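# Put the green pen upright in the pink cup

## Task

Get the green pen standing inside the pink cup, with the cup still upright when done.

## Robot and tools

Robot: two arms, left_arm and right_arm, each ending in a five-finger hand (right_arm has a right hand, left_arm its mirror-image left hand). Calibrated bases in the scene frame: left_arm at (-0.038, +0.330, +0.045) m, quat_wxyz (+1.000, 0, 0, -0.019); right_arm at (+0.017, -0.236, +0.001) m, quat_wxyz (+1.000, 0, 0, +0.002). A post stands behind the arms. Loose objects may occasionally get a brief external nudge.

Frames. Scene frame: origin at table height midway between the nominal bases, +z up, +x out over the table, +y toward left_arm (not the image side). Reported hand poses, velocities and targets are in each arm's own base frame. Motion offsets are along the current Hand target's own axes. Hand point: 0.05 m in front of the palm, 0.15 m out from the wrist face; its +z runs along straight fingers, +y out of the palm, +x across the palm away from the thumb on the right hand (toward the thumb on the left hand). Straight fingertips reach 0.06-0.07 m past the point, finger centre lines sit 0.06 m behind it along -y. A wrist bracket on the little-finger side can strike things. Reported positions may be off by a few cm; arms often rest 1-3 cm (sometimes 5 cm) low of the command, and a held load can make the elbow sag.

The 28-number row (every value in [-1, 1], always all 28 even if one arm is idle): left_arm dx, dy, dz, rx, ry, rz; left hand little, ring, middle, index, thumb_bend, thumb_turn, force_limit, speed; then the same 14 for right_arm and its hand. Pose numbers are offsets, not poses: measured from that arm's Hand target as it was when the action or call began, along that target's axes; 1.0 = 0.6 m of travel or 180 degrees; rx, ry, rz form one rotation vector. Sending the same offset twice moves twice. Six zeros means no new pose request. Orientation commands are clipped to 40 degrees from the measured orientation each step.

Hand numbers: fingers and thumb_bend -1 straight/open, +1 curled; thumb_turn -1 beside the palm, +1 facing the fingers. force_limit maps -1..+1 to about 0..10 N at the fingertip (0..15 N for the two thumb motors). speed rises linearly from near zero at -1 to full at +0.48 and stays full up to +1 (full travel 0.49 s). No hand value means 'unchanged': repeat the last executed hand numbers to keep a grip; if none was ever sent, use hand_measured plus hand_force_limit and hand_speed. With the thumb turned in, the hand encloses objects roughly 0.035-0.065 m thick, handles down to about 0.025 m, or pinches light items up to ~0.08 m between thumb tip and index pad. For a soft grip close at speed -0.94 or below. To tighten, raise force_limit and send a more-closed target than hand_measured; to loosen, send a more-open one.

Tools.
execute_actions(actions, cameras): actions is a list of actions; each action is a table of up to 15 rows, one per 1/30 s step; every row is an offset from the action's start pose, and a short table repeats its last row to step 15. An empty list returns all camera images. cameras: names, ["all"] or [].
move(target, speed, blend, blocking, cameras): target is one 28-number row or a list of up to 15 rows, each an offset from the Hand targets at the call's start (not chained). speed is the path top speed in m/s, 0.002-4.3, default 0.25 (turn rate twice that in rad/s), one value or one per target. blend in m rounds corners; 0 stops at each. Paths are straight, do not avoid obstacles, and share a 10 s cap. blocking=false returns after about 0.5 s while motion continues.
wait(seconds 0-3600, cameras): lets time pass, commands nothing.
stop(cameras): brakes a running move.
zoom_image(camera, region [x0,y0,x1,y1] in pixels, at most 504x504): closer view of the latest image of cam_high, cam_low, cam_left_wrist or cam_right_wrist (all 672x504).
show_instructions(): shows the two reference pages.
finished_scene(scene=1): ends, irreversibly.

Results: per arm end_effector_position (m) and end_effector_quat_wxyz in its base frame, Hand target (basis for the next offsets), joint positions/velocities/torques, hand_measured, hand_stopped_by (moving, target, force, stalled, fault), hand_load_n (positive = finger pushed open; near 0 after a grip is lost). move adds a 'move:' line: done, off_target, moving, held or fault, plus limits such as paced or held. MOTOR HOT warns of heating; OVER-TEMPERATURE FAULT means that arm dropped for 30-60 s.

Avoid: dropping the pen or cup even slightly, releasing things while they move, fast impacts, pressing hard against the table or post, tipping the cup, anything leaving the table, the two hands touching or one hand gripping the other, long stretched holds that heat motors, and paths passing close to an arm's own base (the elbow may swing). To stop pressing on something, command the target back behind the hand point. The cup must stay upright and the pen stand in it after the robot lets go.

Each tool is called after ">>>" in YAML: its name, and indented under it one key for each argument.

Reference images:

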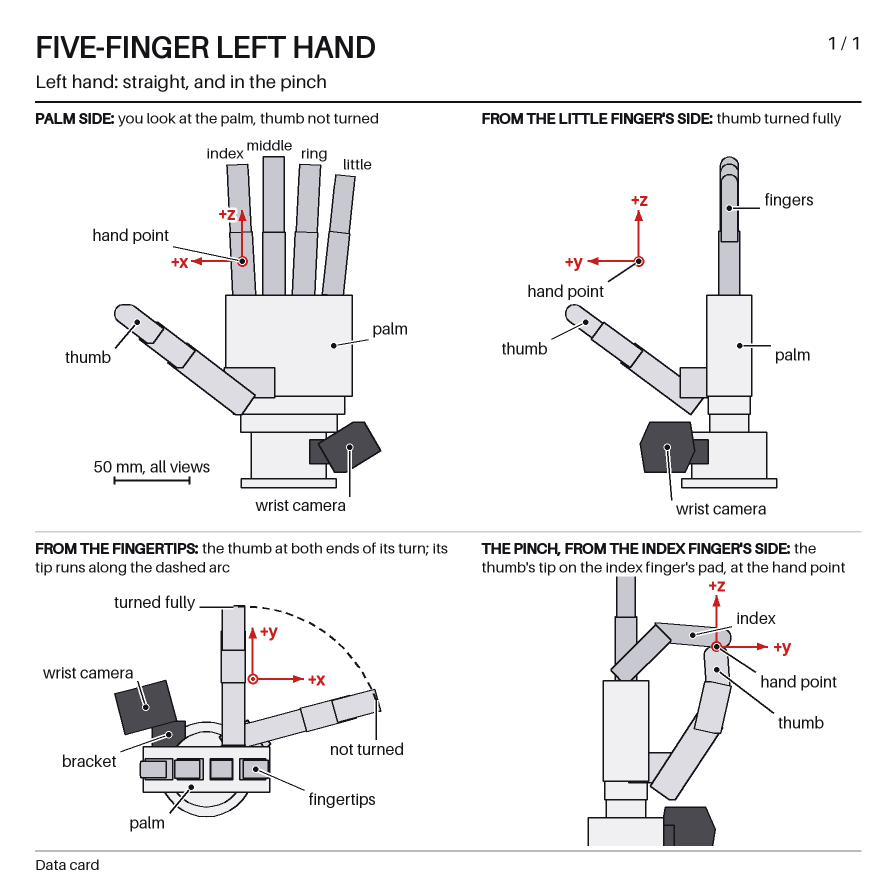

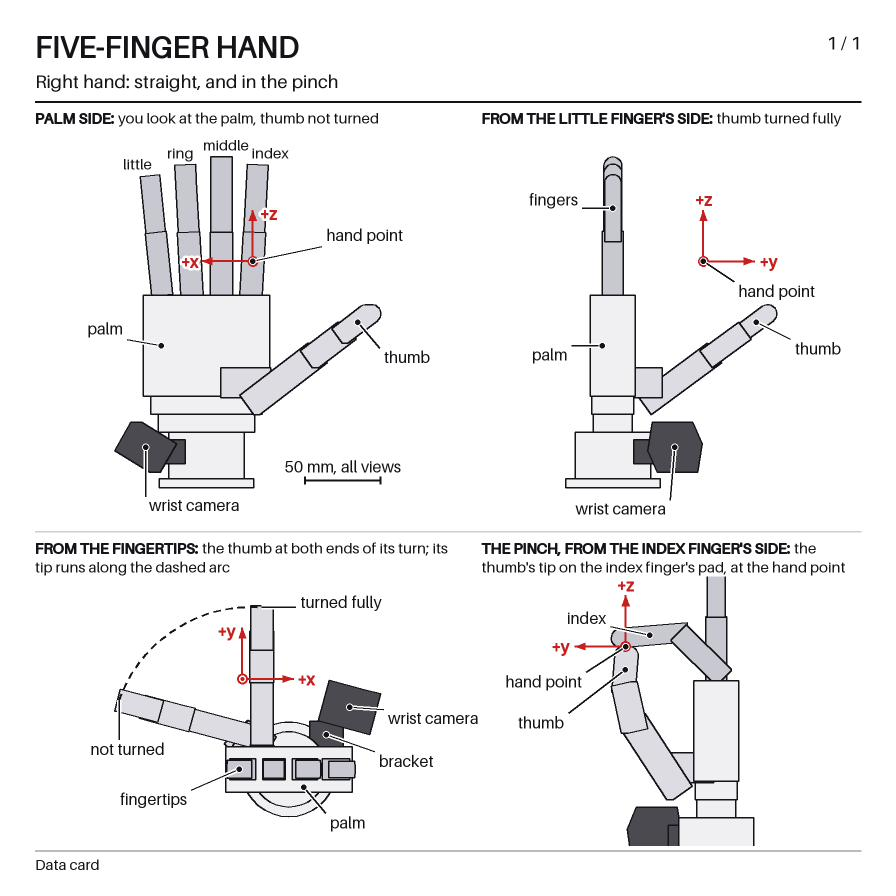

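## Session

>>> execute_actions:
  actions: []

Scene clock: 0.00 s.
left_arm: end_effector_position=(+0.6351, -0.3194, +0.0892) hand_measured=(-1.000, -1.000, -1.000, -1.000, -1.000, -1.000) hand_load_n=(+0.0, +0.0, +0.0, +0.0, +0.0, +0.0) hand_stopped_by=(target, target, target, target, target, target) hand_force_limit=0.00 hand_speed=-0.80 end_effector_quat_wxyz=(+0.310, +0.215, +0.851, -0.366) | right_arm: end_effector_position=(+0.3114, -0.1386, +0.1727) hand_measured=(-1.000, -1.000, -1.000, -1.000, -1.000, -1.000) hand_load_n=(+0.0, +0.0, +0.0, +0.0, +0.0, +0.0) hand_stopped_by=(target, target, target, target, target, target) hand_force_limit=0.00 hand_speed=-0.80 end_effector_quat_wxyz=(+0.378, +0.763, -0.492, +0.183)
Joint positions: left_arm=[-0.373 1.867 1.378 -0.228 0.605 1.411] | right_arm=[0.01 1.479 1.087 -1.331 0.856 -0.347]
Joint velocities: within noise
Joint torques (N m): no reading
Heat: left arm: hottest waist 36 °C; right arm: hottest elbow 37 °C.
Hand target: left_arm +0.6425, -0.3223, +0.0989; +0.319, +0.218, +0.846, -0.367 | right_arm +0.3177, -0.1386, +0.1777; +0.373, +0.761, -0.495, +0.190

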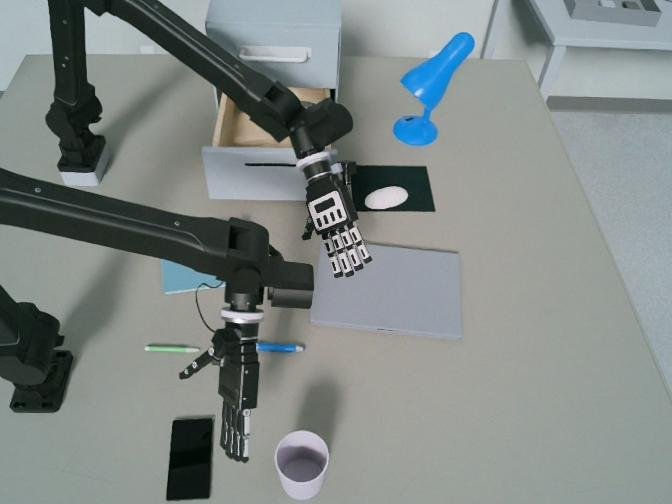

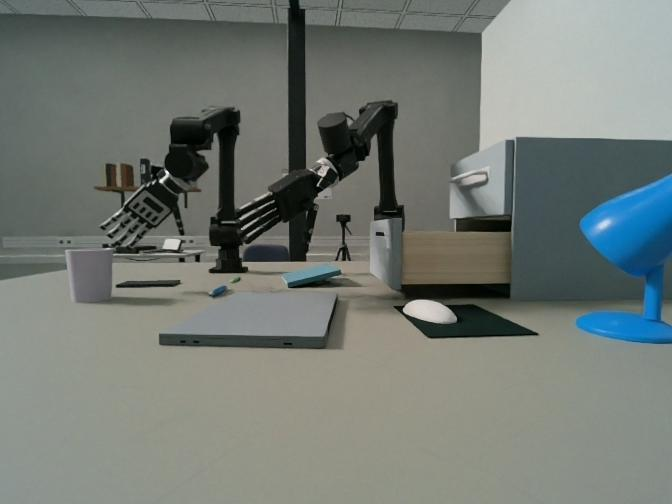

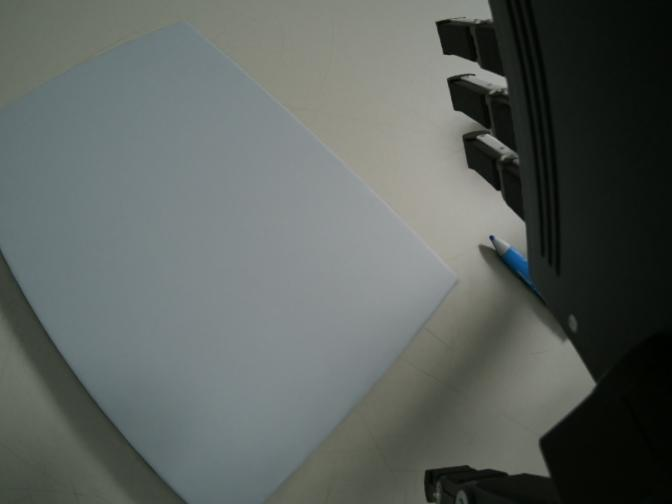

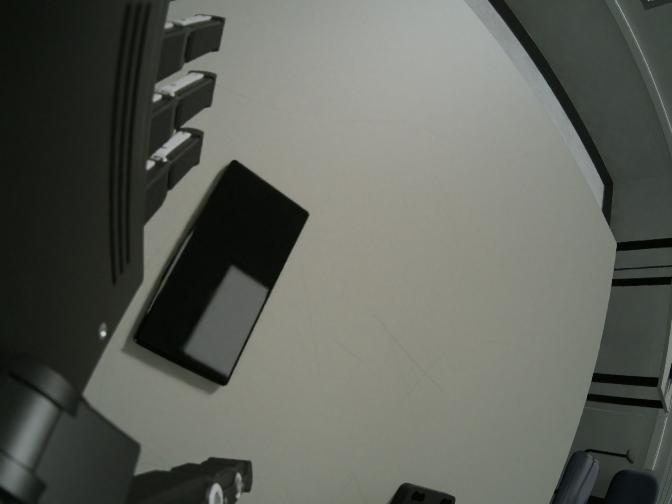

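>>> zoom_image:
  camera: "cam_high"
  region: [120, 300, 340, 504]

>>> zoom_image:
  camera: "cam_low"
  region: [50, 180, 350, 360]

Scaled by 2.291.

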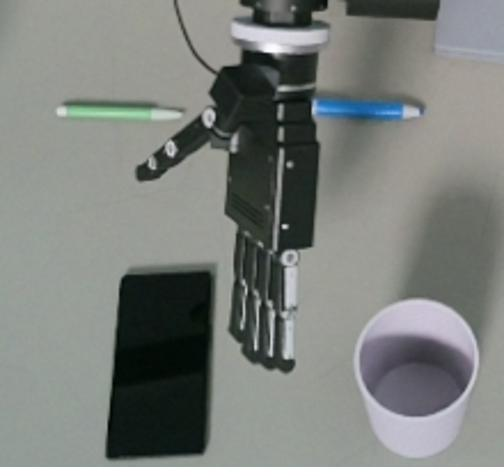

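Scaled by 1.680.

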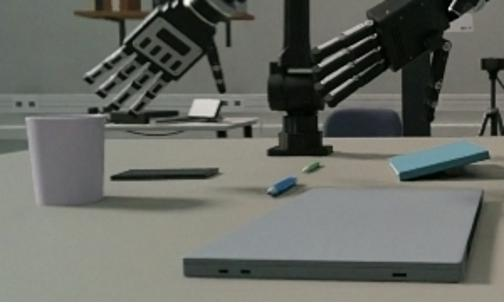

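>>> move:
  target: [0.05,0,-0.25,0,0,0,-1,-1,-1,-1,-1,-1,0,-0.8, -0.161,-0.024,-0.2345,0.524,-0.305,-0.270,-1,-1,-1,-0.4,-0.28,1,-0.3,0]
  speed: 0.3
  cameras: ["all"]

Scene clock: 399.87 s.
left_arm: end_effector_position=(+0.5643, -0.2095, +0.1519) hand_measured=(-1.000, -1.000, -1.000, -1.000, -1.000, -1.000) hand_load_n=(+0.0, +0.0, +0.0, +0.0, +0.0, +0.0) hand_stopped_by=(target, target, target, target, target, target) hand_force_limit=0.00 hand_speed=-0.80 end_effector_quat_wxyz=(+0.316, +0.217, +0.847, -0.368) | right_arm: end_effector_position=(+0.2854, +0.0370, +0.1881) hand_measured=(-1.000, -1.000, -1.000, -0.400, -0.280, +1.000) hand_load_n=(+0.0, +0.0, +0.0, +0.0, +0.0, +0.0) hand_stopped_by=(target, target, target, target, target, target) hand_force_limit=-0.30 hand_speed=0.00 end_effector_quat_wxyz=(-0.461, +0.887, -0.009, -0.015)
Joint positions: left_arm=[-0.214 1.56 1.151 -0.378 0.727 1.547] | right_arm=[-0.264 1.315 1.056 -1.694 -0.903 -2.002]
Joint torques (N m): left_arm=[-0.38 -10.05 7.57 1.48 0.66 0.14] | right_arm=[-0.44 -8.53 10.06 -1.03 -0.64 -0.17]
Heat: left arm: hottest shoulder 35 °C; right arm: hottest elbow 43 °C.
Hand target: left_arm +0.5643, -0.2044, +0.1571; +0.320, +0.218, +0.846, -0.367 | right_arm +0.2996, +0.0303, +0.1999; -0.461, +0.887, +0.000, +0.001
Off the commanded pose: left_arm 0.007 m, 0 deg | right_arm 0.020 m, 2 deg.
joint sent to its limit (right arm) — joint 4 (wrist pitch), lower limit. The joint targets still meet the commanded pose.
move: off_target (right_arm)

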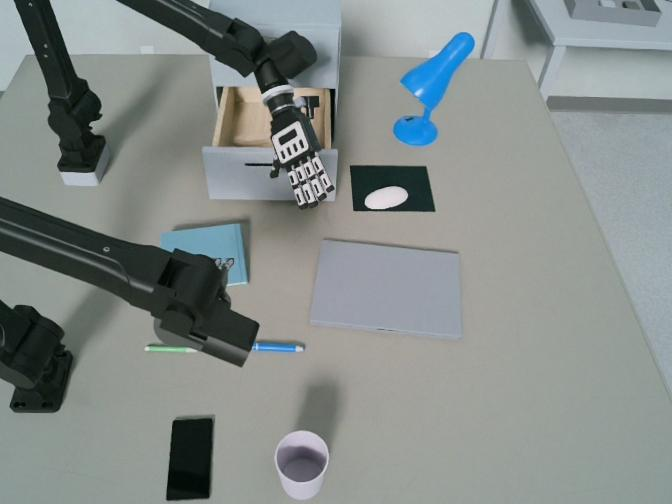

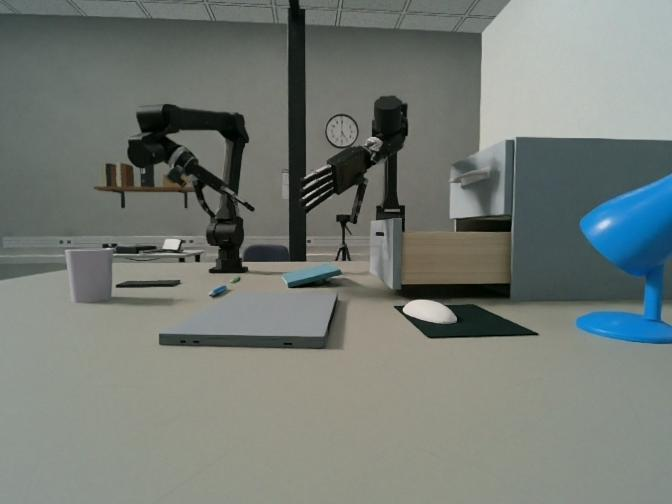

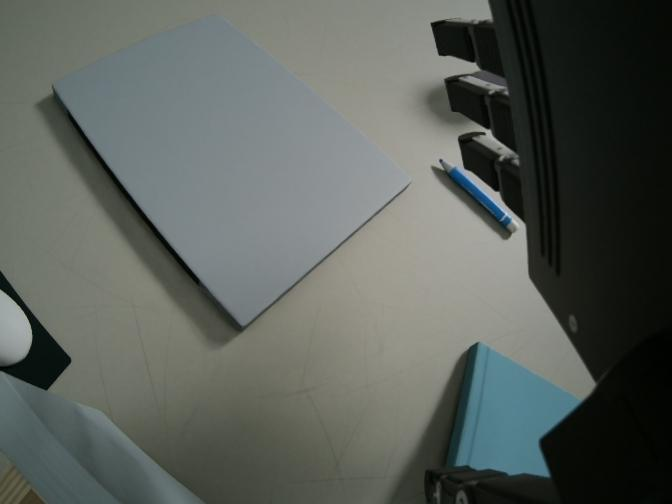

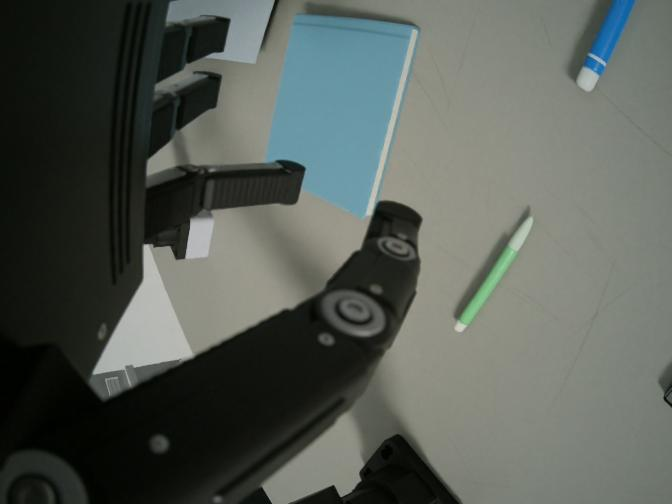

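>>> move:
  target: [0,0,0,0,0,0,-1,-1,-1,-1,-1,-1,0,-0.8, -0.05,0.1037,0.1135,0,0,0,-1,-1,-1,-0.4,-0.28,1,-0.3,0]
  speed: 0.2
  cameras: ["cam_high","cam_low","cam_right_wrist"]

Scene clock: 474.33 s.
left_arm: end_effector_position=(+0.5643, -0.2095, +0.1519) hand_measured=(-1.000, -1.000, -1.000, -1.000, -1.000, -1.000) hand_load_n=(+0.0, +0.0, +0.0, +0.0, +0.0, +0.0) hand_stopped_by=(target, target, target, target, target, target) hand_force_limit=0.00 hand_speed=-0.80 end_effector_quat_wxyz=(+0.316, +0.217, +0.847, -0.368) | right_arm: end_effector_position=(+0.2719, +0.0462, +0.1128) hand_measured=(-1.000, -1.000, -1.000, -0.400, -0.280, +1.000) hand_load_n=(+0.0, +0.0, +0.0, -0.5, +0.0, +0.0) hand_stopped_by=(target, target, target, target, target, target) hand_force_limit=-0.30 hand_speed=0.00 end_effector_quat_wxyz=(-0.460, +0.888, +0.002, +0.006)
Joint positions: left_arm=[-0.214 1.56 1.151 -0.378 0.727 1.547] | right_arm=[-0.252 1.315 0.854 -1.435 -0.916 -1.988]
Joint torques (N m): left_arm=[-0.38 -10.05 7.58 1.52 0.64 0.14] | right_arm=[0.79 -8.29 5.86 -0.03 -0.66 0.2]
Heat: left arm: hottest waist 34 °C; right arm: hottest elbow 45 °C.
Hand target: left_arm +0.5643, -0.2044, +0.1571; +0.320, +0.218, +0.846, -0.367 | right_arm +0.2697, +0.0502, +0.1098; -0.461, +0.887, -0.001, +0.001
Off the commanded pose: left_arm 0.007 m, 1 deg | right_arm 0.006 m, 1 deg.
move: done

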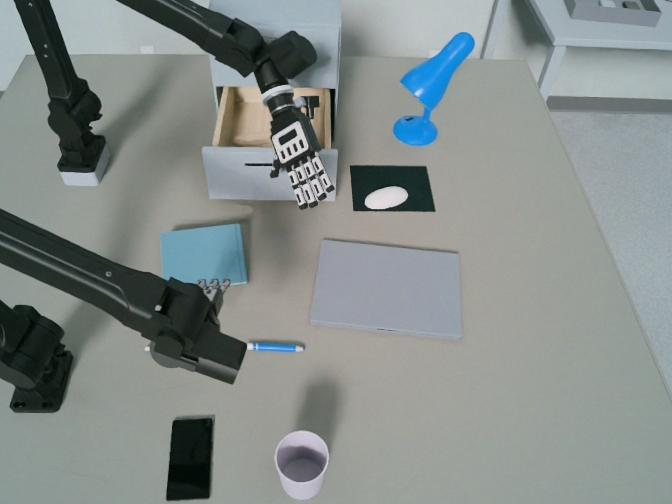

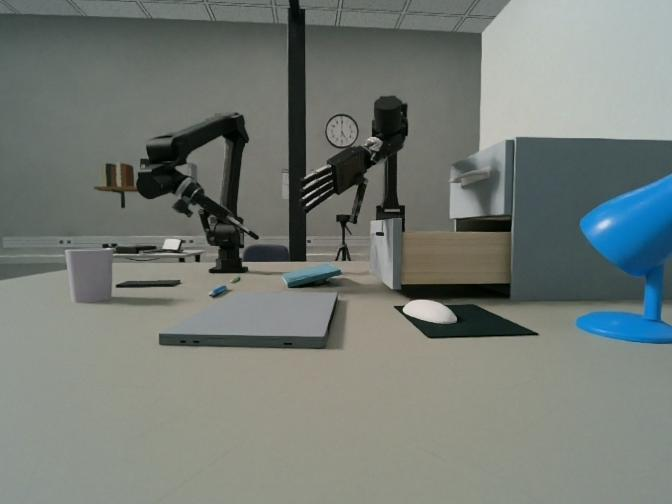

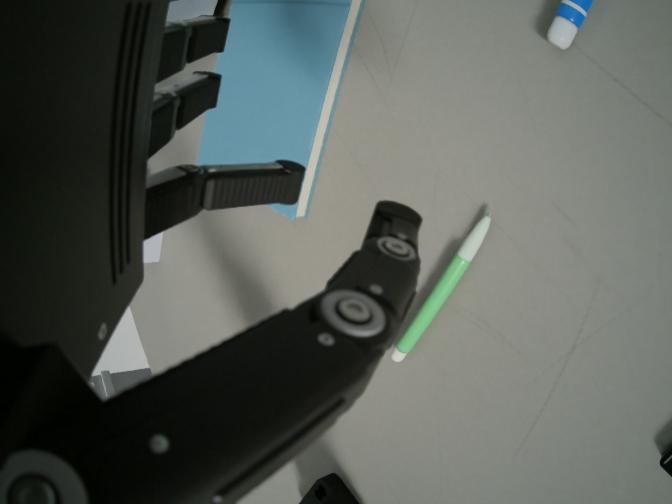

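>>> move:
  target: [0,0,0,0,0,0,-1,-1,-1,-1,-1,-1,0,-0.8, -0.0417,0.0675,0.0778,0.04,0,0,-1,-1,-1,-0.4,-0.28,1,-0.3,0]
  speed: 0.15
  cameras: ["cam_low","cam_right_wrist"]

>>> zoom_image:
  camera: "cam_low"
  region: [120, 180, 320, 330]

Scene clock: 540.50 s.
left_arm: end_effector_position=(+0.5643, -0.2095, +0.1519) hand_measured=(-1.000, -1.000, -1.000, -1.000, -1.000, -1.000) hand_load_n=(+0.0, -0.5, +0.0, +0.0, +0.0, +0.0) hand_stopped_by=(target, target, target, target, target, target) hand_force_limit=0.00 hand_speed=-0.80 end_effector_quat_wxyz=(+0.316, +0.217, +0.847, -0.368) | right_arm: end_effector_position=(+0.2448, +0.0676, +0.0542) hand_measured=(-1.000, -1.000, -1.000, -0.400, -0.280, +1.000) hand_load_n=(+0.0, +0.0, +0.0, +0.0, +0.0, +0.0) hand_stopped_by=(target, target, target, target, target, target) hand_force_limit=-0.30 hand_speed=0.00 end_effector_quat_wxyz=(-0.503, +0.864, -0.011, -0.001)
Joint positions: left_arm=[-0.214 1.56 1.151 -0.378 0.727 1.547] | right_arm=[-0.255 1.39 0.693 -1.277 -1.005 -2.025]
Joint torques (N m): left_arm=[0.26 -9.7 7.53 1.48 0.6 0.19] | right_arm=[-1.08 -7.77 4.85 -0.12 -0.68 -0.14]
Heat: left arm: hottest waist 33 °C; right arm: hottest elbow 42 °C.
Hand target: left_arm +0.5643, -0.2044, +0.1571; +0.320, +0.218, +0.846, -0.367 | right_arm +0.2448, +0.0652, +0.0498; -0.516, +0.857, +0.000, +0.001
Off the commanded pose: left_arm 0.007 m, 1 deg | right_arm 0.005 m, 2 deg.
joint sent to its limit (right arm) — joint 6 (wrist roll), lower limit. The joint targets still meet the commanded pose.
move: done

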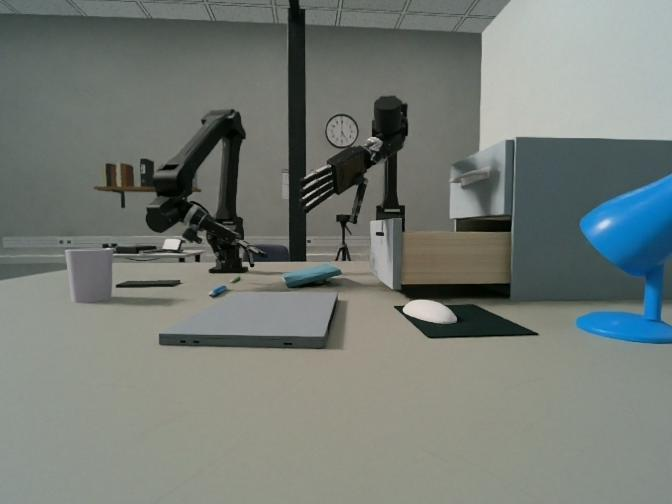

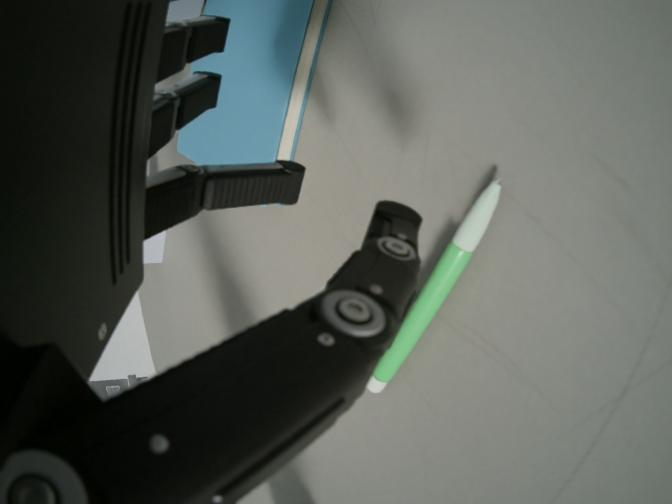

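Scaled by 2.520.

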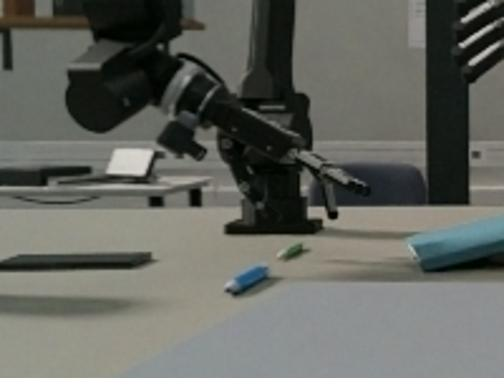

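>>> zoom_image:
  camera: "cam_low"
  region: [200, 240, 290, 300]

>>> zoom_image:
  camera: "cam_right_wrist"
  region: [270, 140, 540, 400]

Scaled by 5.600.

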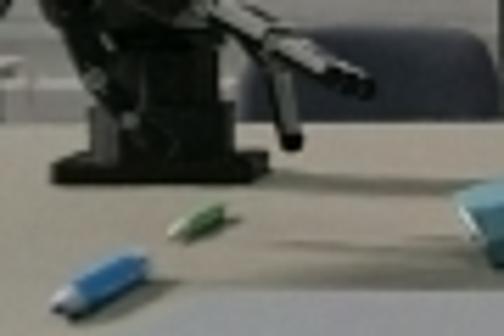

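Scaled by 1.867 from the camera's image (finer frame: 960x720).

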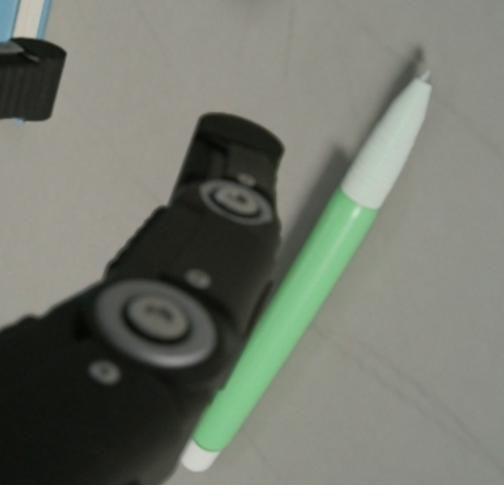

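>>> move:
  target: [0,0,0,0,0,0,-1,-1,-1,-1,-1,-1,0,-0.8, 0.0083,0.0292,0.0155,0,0,0,-1,-1,-1,-0.3,-0.36,1,-0.5,-0.3]
  speed: 0.1
  cameras: ["cam_low","cam_right_wrist"]

>>> zoom_image:
  camera: "cam_low"
  region: [200, 240, 290, 300]

>>> zoom_image:
  camera: "cam_right_wrist"
  region: [270, 140, 540, 400]

Scene clock: 636.17 s.
left_arm: end_effector_position=(+0.5643, -0.2095, +0.1519) hand_measured=(-1.000, -1.000, -1.000, -1.000, -1.000, -1.000) hand_load_n=(+0.0, +0.0, +0.0, +0.0, +0.0, +0.0) hand_stopped_by=(target, target, target, target, target, target) hand_force_limit=0.00 hand_speed=-0.80 end_effector_quat_wxyz=(+0.316, +0.217, +0.847, -0.368) | right_arm: end_effector_position=(+0.2498, +0.0668, +0.0338) hand_measured=(-1.000, -1.000, -1.000, -0.300, -0.360, +1.000) hand_load_n=(+0.0, -0.5, +0.0, +0.0, +0.0, +0.5) hand_stopped_by=(target, target, target, target, target, target) hand_force_limit=-0.50 hand_speed=-0.30 end_effector_quat_wxyz=(-0.505, +0.863, -0.012, -0.001)
Joint positions: left_arm=[-0.214 1.56 1.151 -0.378 0.727 1.547] | right_arm=[-0.255 1.452 0.683 -1.208 -1.008 -2.025]
Joint torques (N m): left_arm=[-0.67 -10.4 7.6 1.54 0.65 0.11] | right_arm=[-0.44 -8.29 4.44 -0.09 -0.67 -0.15]
Heat: left arm: hottest waist 33 °C; right arm: hottest elbow 40 °C.
Hand target: left_arm +0.5643, -0.2044, +0.1571; +0.320, +0.218, +0.846, -0.367 | right_arm +0.2497, +0.0652, +0.0300; -0.516, +0.857, +0.000, +0.001
Off the commanded pose: left_arm 0.007 m, 1 deg | right_arm 0.004 m, 2 deg.
joint sent to its limit (right arm) — joint 6 (wrist roll), lower limit. The joint targets still meet the commanded pose.
move: done

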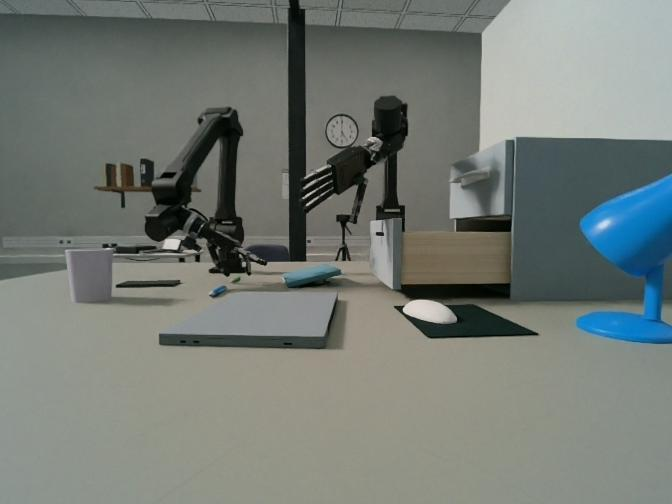

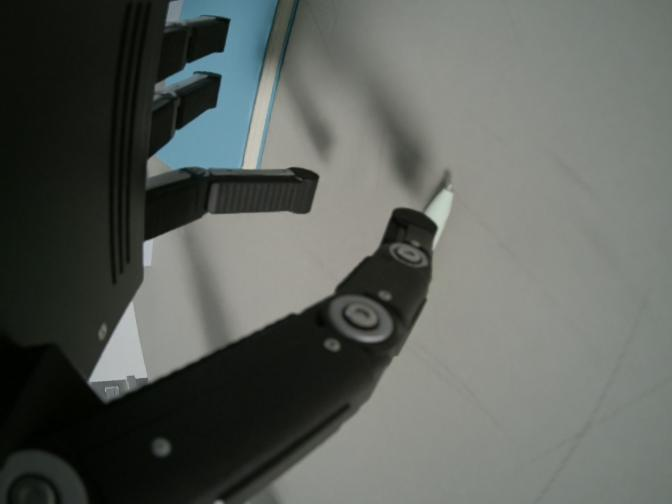

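Scaled by 5.600.

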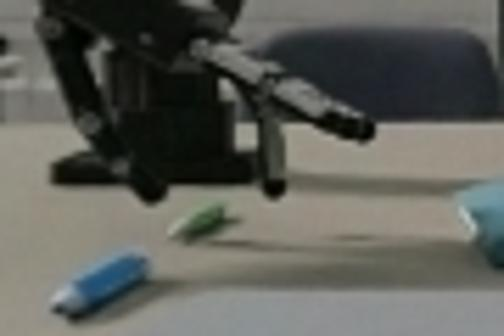

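Scaled by 1.867 from the camera's image (finer frame: 960x720).

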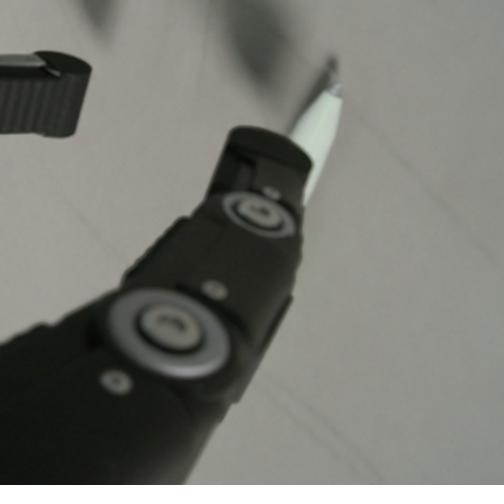

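>>> move:
  target: [0,0,0,0,0,0,-1,-1,-1,-1,-1,-1,0,-0.8, -0.0117,0.0162,0.0086,0,0,0,-1,-1,-1,-0.3,-0.36,1,-0.5,-0.3]
  speed: 0.05
  cameras: ["cam_low","cam_right_wrist"]

>>> zoom_image:
  camera: "cam_low"
  region: [200, 240, 290, 300]

>>> zoom_image:
  camera: "cam_right_wrist"
  region: [270, 140, 540, 400]

Scene clock: 674.77 s.
left_arm: end_effector_position=(+0.5643, -0.2095, +0.1519) hand_measured=(-1.000, -1.000, -1.000, -1.000, -1.000, -1.000) hand_load_n=(+0.0, +0.0, +0.0, +0.0, +0.0, +0.0) hand_stopped_by=(target, target, target, target, target, target) hand_force_limit=0.00 hand_speed=-0.80 end_effector_quat_wxyz=(+0.316, +0.217, +0.847, -0.368) | right_arm: end_effector_position=(+0.2439, +0.0684, +0.0238) hand_measured=(-1.000, -1.000, -1.000, -0.300, -0.360, +1.000) hand_load_n=(+0.0, +0.0, +0.0, +0.0, +0.0, +0.0) hand_stopped_by=(target, target, target, target, target, target) hand_force_limit=-0.50 hand_speed=-0.30 end_effector_quat_wxyz=(-0.505, +0.863, -0.011, +0.000)
Joint positions: left_arm=[-0.214 1.56 1.151 -0.378 0.727 1.547] | right_arm=[-0.255 1.459 0.655 -1.169 -1.008 -2.025]
Joint torques (N m): left_arm=[-0.73 -10.58 7.56 1.57 0.59 0.15] | right_arm=[-0.91 -7.88 4.29 0.02 -0.52 -0.17]
Heat: left arm: hottest waist 33 °C; right arm: hottest elbow 40 °C.
Hand target: left_arm +0.5643, -0.2044, +0.1571; +0.320, +0.218, +0.846, -0.367 | right_arm +0.2427, +0.0652, +0.0189; -0.516, +0.857, +0.000, +0.001
Off the commanded pose: left_arm 0.007 m, 1 deg | right_arm 0.006 m, 2 deg.
joint sent to its limit (right arm) — joint 6 (wrist roll), lower limit. The joint targets still meet the commanded pose.
move: done

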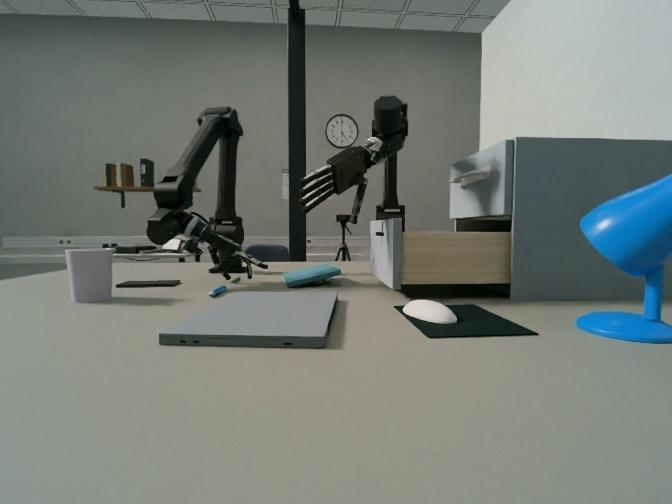

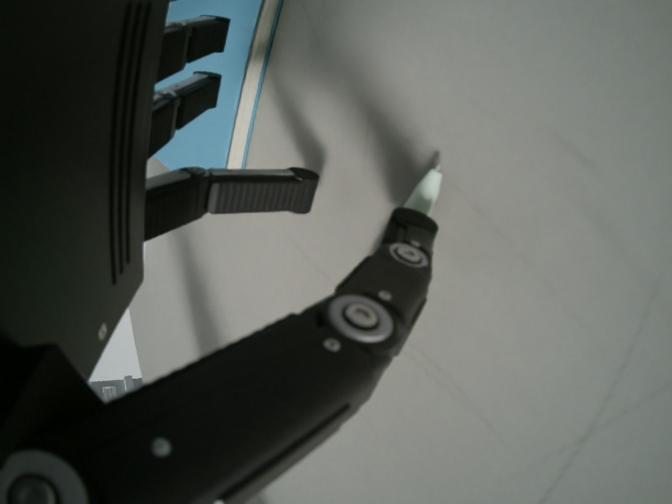

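Scaled by 5.600.

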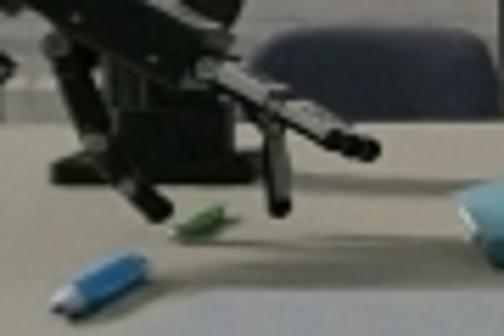

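Scaled by 1.867 from the camera's image (finer frame: 960x720).

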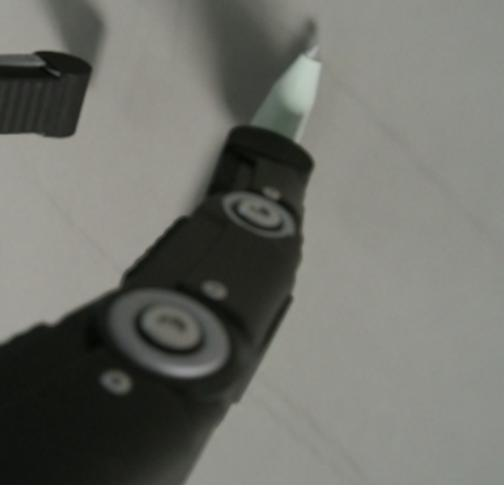

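>>> move:
  target:
    - [0,0,0,0,0,0,-1,-1,-1,-1,-1,-1,0,-0.8, 0,0.0047,-0.0088,0,0,0,-1,-1,-1,-0.3,-0.36,1,-0.5,-0.3]
    - [0,0,0,0,0,0,-1,-1,-1,-1,-1,-1,0,-0.8, 0,0.0157,-0.003,0,0,0,-1,-1,-1,-0.3,-0.36,1,-0.5,-0.3]
  speed: 0.03
  cameras: ["cam_low","cam_right_wrist"]

>>> zoom_image:
  camera: "cam_low"
  region: [200, 240, 290, 300]

>>> zoom_image:
  camera: "cam_right_wrist"
  region: [270, 140, 540, 400]

Scene clock: 700.70 s.
left_arm: end_effector_position=(+0.5643, -0.2095, +0.1519) hand_measured=(-1.000, -1.000, -1.000, -1.000, -1.000, -1.000) hand_load_n=(+0.0, +0.0, +0.0, +0.0, +0.0, +0.0) hand_stopped_by=(target, target, target, target, target, target) hand_force_limit=0.00 hand_speed=-0.80 end_effector_quat_wxyz=(+0.316, +0.217, +0.847, -0.368) | right_arm: end_effector_position=(+0.2442, +0.0626, +0.0165) hand_measured=(-1.000, -1.000, -1.000, -0.300, -0.360, +1.000) hand_load_n=(+0.0, +0.0, +0.0, +0.0, +0.0, +0.0) hand_stopped_by=(target, target, target, target, target, target) hand_force_limit=-0.50 hand_speed=-0.30 end_effector_quat_wxyz=(-0.500, +0.866, -0.017, +0.002)
Joint positions: left_arm=[-0.214 1.56 1.151 -0.378 0.727 1.547] | right_arm=[-0.271 1.475 0.65 -1.149 -0.995 -2.025]
Joint torques (N m): left_arm=[-0.79 -10.11 7.64 1.42 0.65 0.13] | right_arm=[-0.67 -8.12 4.14 0.13 -0.5 -0.15]
Heat: left arm: hottest waist 33 °C; right arm: hottest elbow 39 °C.
Hand target: left_arm +0.5643, -0.2044, +0.1571; +0.320, +0.218, +0.846, -0.367 | right_arm +0.2427, +0.0592, +0.0114; -0.516, +0.857, +0.000, +0.001
Off the commanded pose: left_arm 0.007 m, 1 deg | right_arm 0.006 m, 3 deg.
joint sent to its limit (right arm) — joint 6 (wrist roll), lower limit. The joint targets are off in orientation, not in position.
move: off_target (right_arm)

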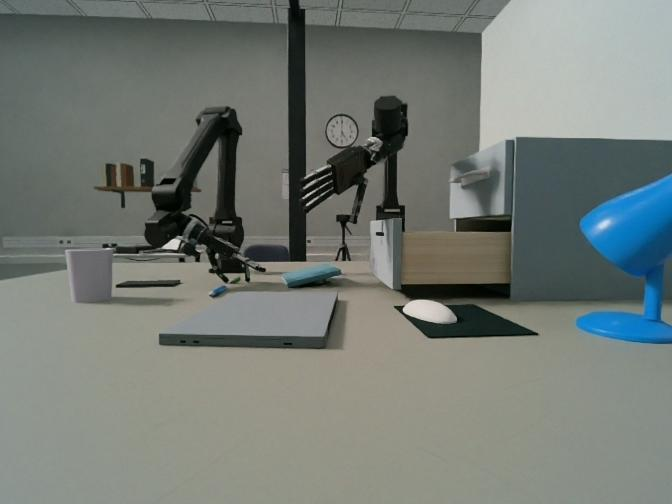

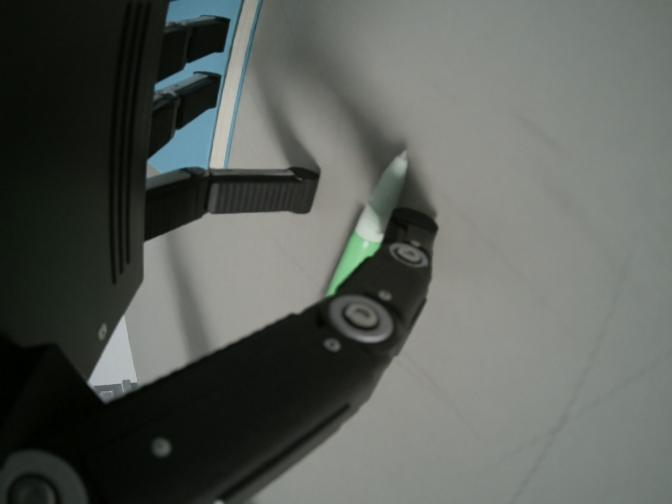

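Scaled by 5.600.

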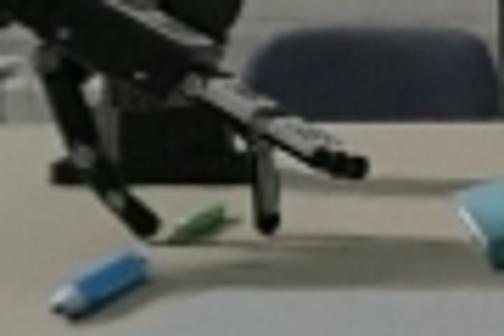

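Scaled by 1.867 from the camera's image (finer frame: 960x720).

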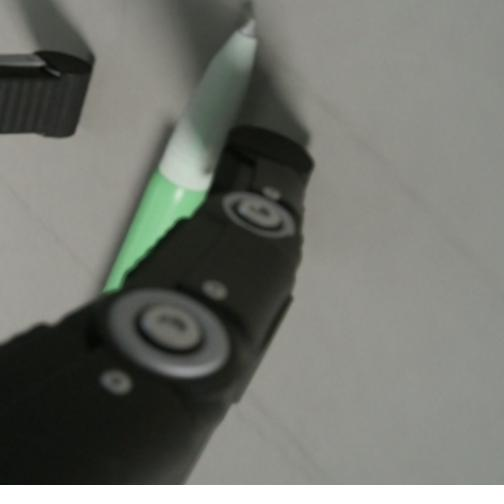

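>>> move:
  target:
    - [0,0,0,0,0,0,-1,-1,-1,-1,-1,-1,0,-0.8, -0.0083,0,0,0,0,0,-1,-1,-1,-0.3,-0.36,1,-0.5,-0.3]
    - [0,0,0,0,0,0,-1,-1,-1,-1,-1,-1,0,-0.8, -0.0083,0,0,0,0,0,-1,-1,-1,0.5,-0.36,1,-0.45,-0.85]
  speed: 0.03
  cameras: ["cam_low","cam_right_wrist"]

>>> zoom_image:
  camera: "cam_low"
  region: [200, 240, 290, 300]

>>> zoom_image:
  camera: "cam_right_wrist"
  region: [270, 140, 540, 400]

Scene clock: 720.77 s.
left_arm: end_effector_position=(+0.5643, -0.2095, +0.1519) hand_measured=(-1.000, -1.000, -1.000, -1.000, -1.000, -1.000) hand_load_n=(+0.0, +0.0, +0.0, +0.0, +0.0, +0.0) hand_stopped_by=(target, target, target, target, target, target) hand_force_limit=0.00 hand_speed=-0.80 end_effector_quat_wxyz=(+0.316, +0.217, +0.847, -0.368) | right_arm: end_effector_position=(+0.2397, +0.0624, +0.0147) hand_measured=(-1.000, -1.000, -1.000, +0.254, -0.360, +1.000) hand_load_n=(+0.0, +0.0, +0.0, +2.0, +0.0, +0.0) hand_stopped_by=(target, target, target, force, target, target) hand_force_limit=-0.45 hand_speed=-0.85 end_effector_quat_wxyz=(-0.500, +0.866, -0.021, -0.001)
Joint positions: left_arm=[-0.214 1.56 1.151 -0.378 0.727 1.547] | right_arm=[-0.277 1.475 0.64 -1.149 -0.994 -2.025]
Joint torques (N m): left_arm=[-0.32 -9.58 7.61 1.47 0.62 0.12] | right_arm=[-0.67 -8.94 3.89 0.02 -0.36 -0.13]
Heat: left arm: hottest waist 33 °C; right arm: hottest elbow 39 °C.
Hand target: left_arm +0.5643, -0.2044, +0.1571; +0.320, +0.218, +0.846, -0.367 | right_arm +0.2378, +0.0592, +0.0115; -0.516, +0.857, +0.000, +0.001
Off the commanded pose: left_arm 0.007 m, 1 deg | right_arm 0.005 m, 3 deg.
joint sent to its limit (right arm) — joint 6 (wrist roll), lower limit. The joint targets are off in orientation, not in position.
move: off_target (right_arm); target 2's new numbers were sent with right_arm's hand 0.006 m and 3 deg from that target

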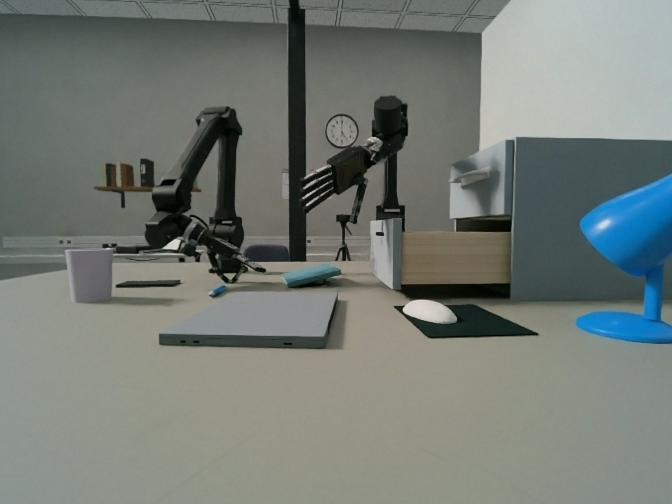

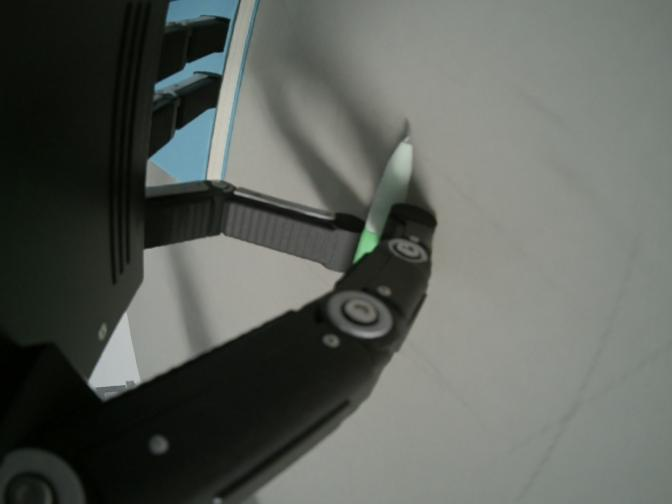

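Scaled by 5.600.

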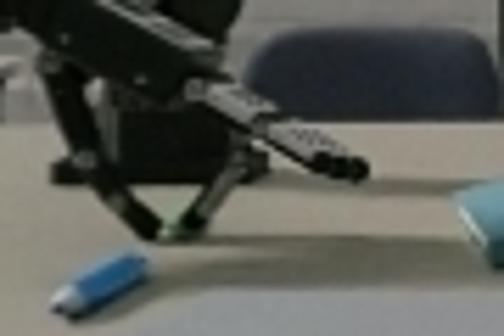

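Scaled by 1.867 from the camera's image (finer frame: 960x720).

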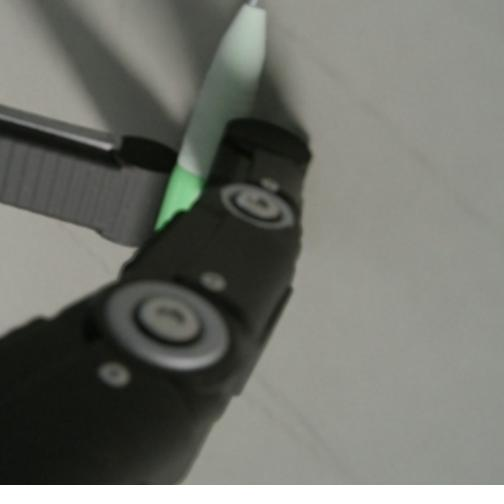

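>>> move:
  target:
    - [0,0,0,0,0,0,-1,-1,-1,-1,-1,-1,0,-0.8, 0,-0.005,-0.0027,0,0,0,-1,-1,-1,0.52,-0.36,1,-0.2,-0.9]
    - [0,0,0,0,0,0,-1,-1,-1,-1,-1,-1,0,-0.8, 0,-0.0663,-0.0352,0,0,0,-1,-1,-1,0.52,-0.36,1,-0.2,-0.9]
  speed: 0.04
  cameras: ["cam_low","cam_right_wrist"]

>>> zoom_image:
  camera: "cam_low"
  region: [200, 220, 290, 300]

>>> zoom_image:
  camera: "cam_right_wrist"
  region: [270, 100, 540, 360]

Scene clock: 735.10 s.
left_arm: end_effector_position=(+0.5643, -0.2095, +0.1519) hand_measured=(-1.000, -1.000, -1.000, -1.000, -1.000, -1.000) hand_load_n=(+0.0, +0.0, +0.0, -0.5, +0.0, +0.0) hand_stopped_by=(target, target, target, target, target, target) hand_force_limit=0.00 hand_speed=-0.80 end_effector_quat_wxyz=(+0.316, +0.217, +0.847, -0.368) | right_arm: end_effector_position=(+0.2213, +0.0671, +0.0467) hand_measured=(-1.000, -1.000, -1.000, +0.290, -0.360, +1.000) hand_load_n=(+0.0, +0.0, +0.0, +3.0, +4.0, -0.5) hand_stopped_by=(target, target, target, force, target, target) hand_force_limit=-0.20 hand_speed=-0.90 end_effector_quat_wxyz=(-0.502, +0.864, -0.028, -0.016)
Joint positions: left_arm=[-0.214 1.56 1.151 -0.378 0.727 1.547] | right_arm=[-0.277 1.372 0.64 -1.284 -0.991 -2.025]
Joint torques (N m): left_arm=[-0.15 -10.34 7.62 1.44 0.62 0.13] | right_arm=[-0.09 -8.82 7.9 -1.1 -0.42 -0.14]
Heat: left arm: hottest waist 33 °C; right arm: hottest elbow 39 °C.
Hand target: left_arm +0.5643, -0.2044, +0.1571; +0.320, +0.218, +0.846, -0.367 | right_arm +0.2378, +0.0591, +0.0565; -0.516, +0.857, +0.000, +0.001
Off the commanded pose: left_arm 0.007 m, 1 deg | right_arm 0.021 m, 4 deg.
joint sent to its limit (right arm) — joint 6 (wrist roll), lower limit. The joint targets are off in orientation, not in position.
move: off_target (right_arm)

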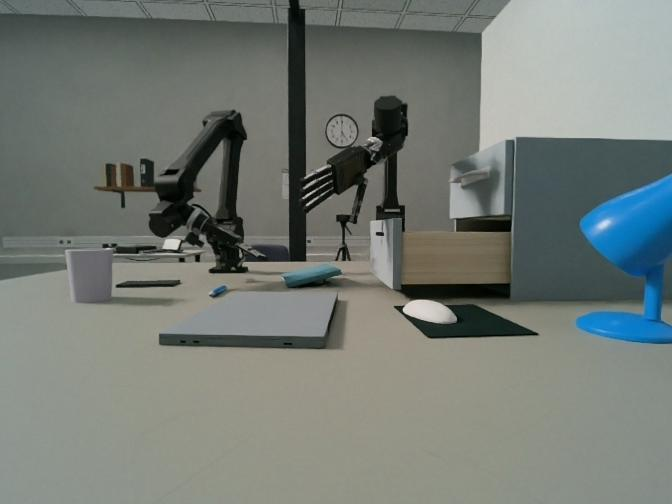

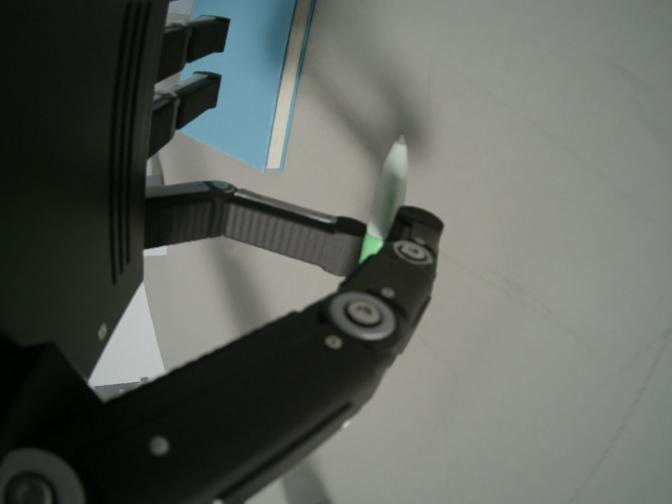

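Scaled by 5.600.

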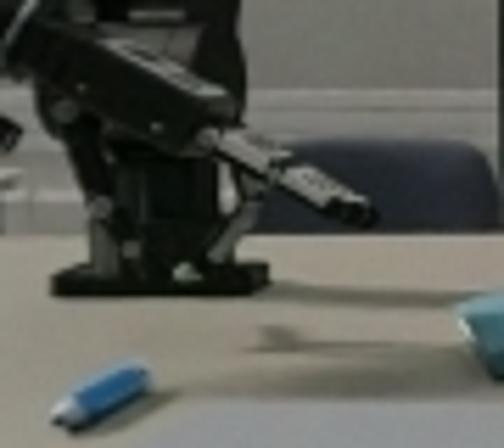

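Scaled by 1.867 from the camera's image (finer frame: 960x720).

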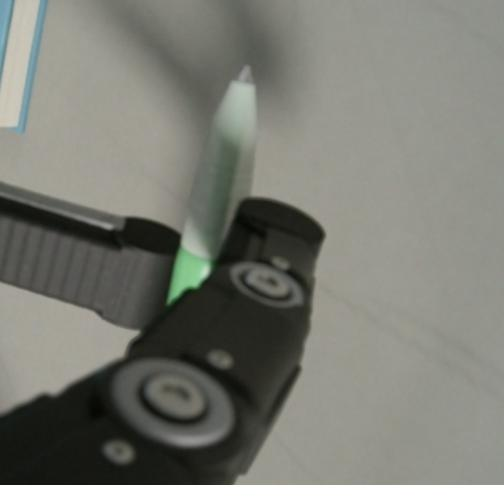

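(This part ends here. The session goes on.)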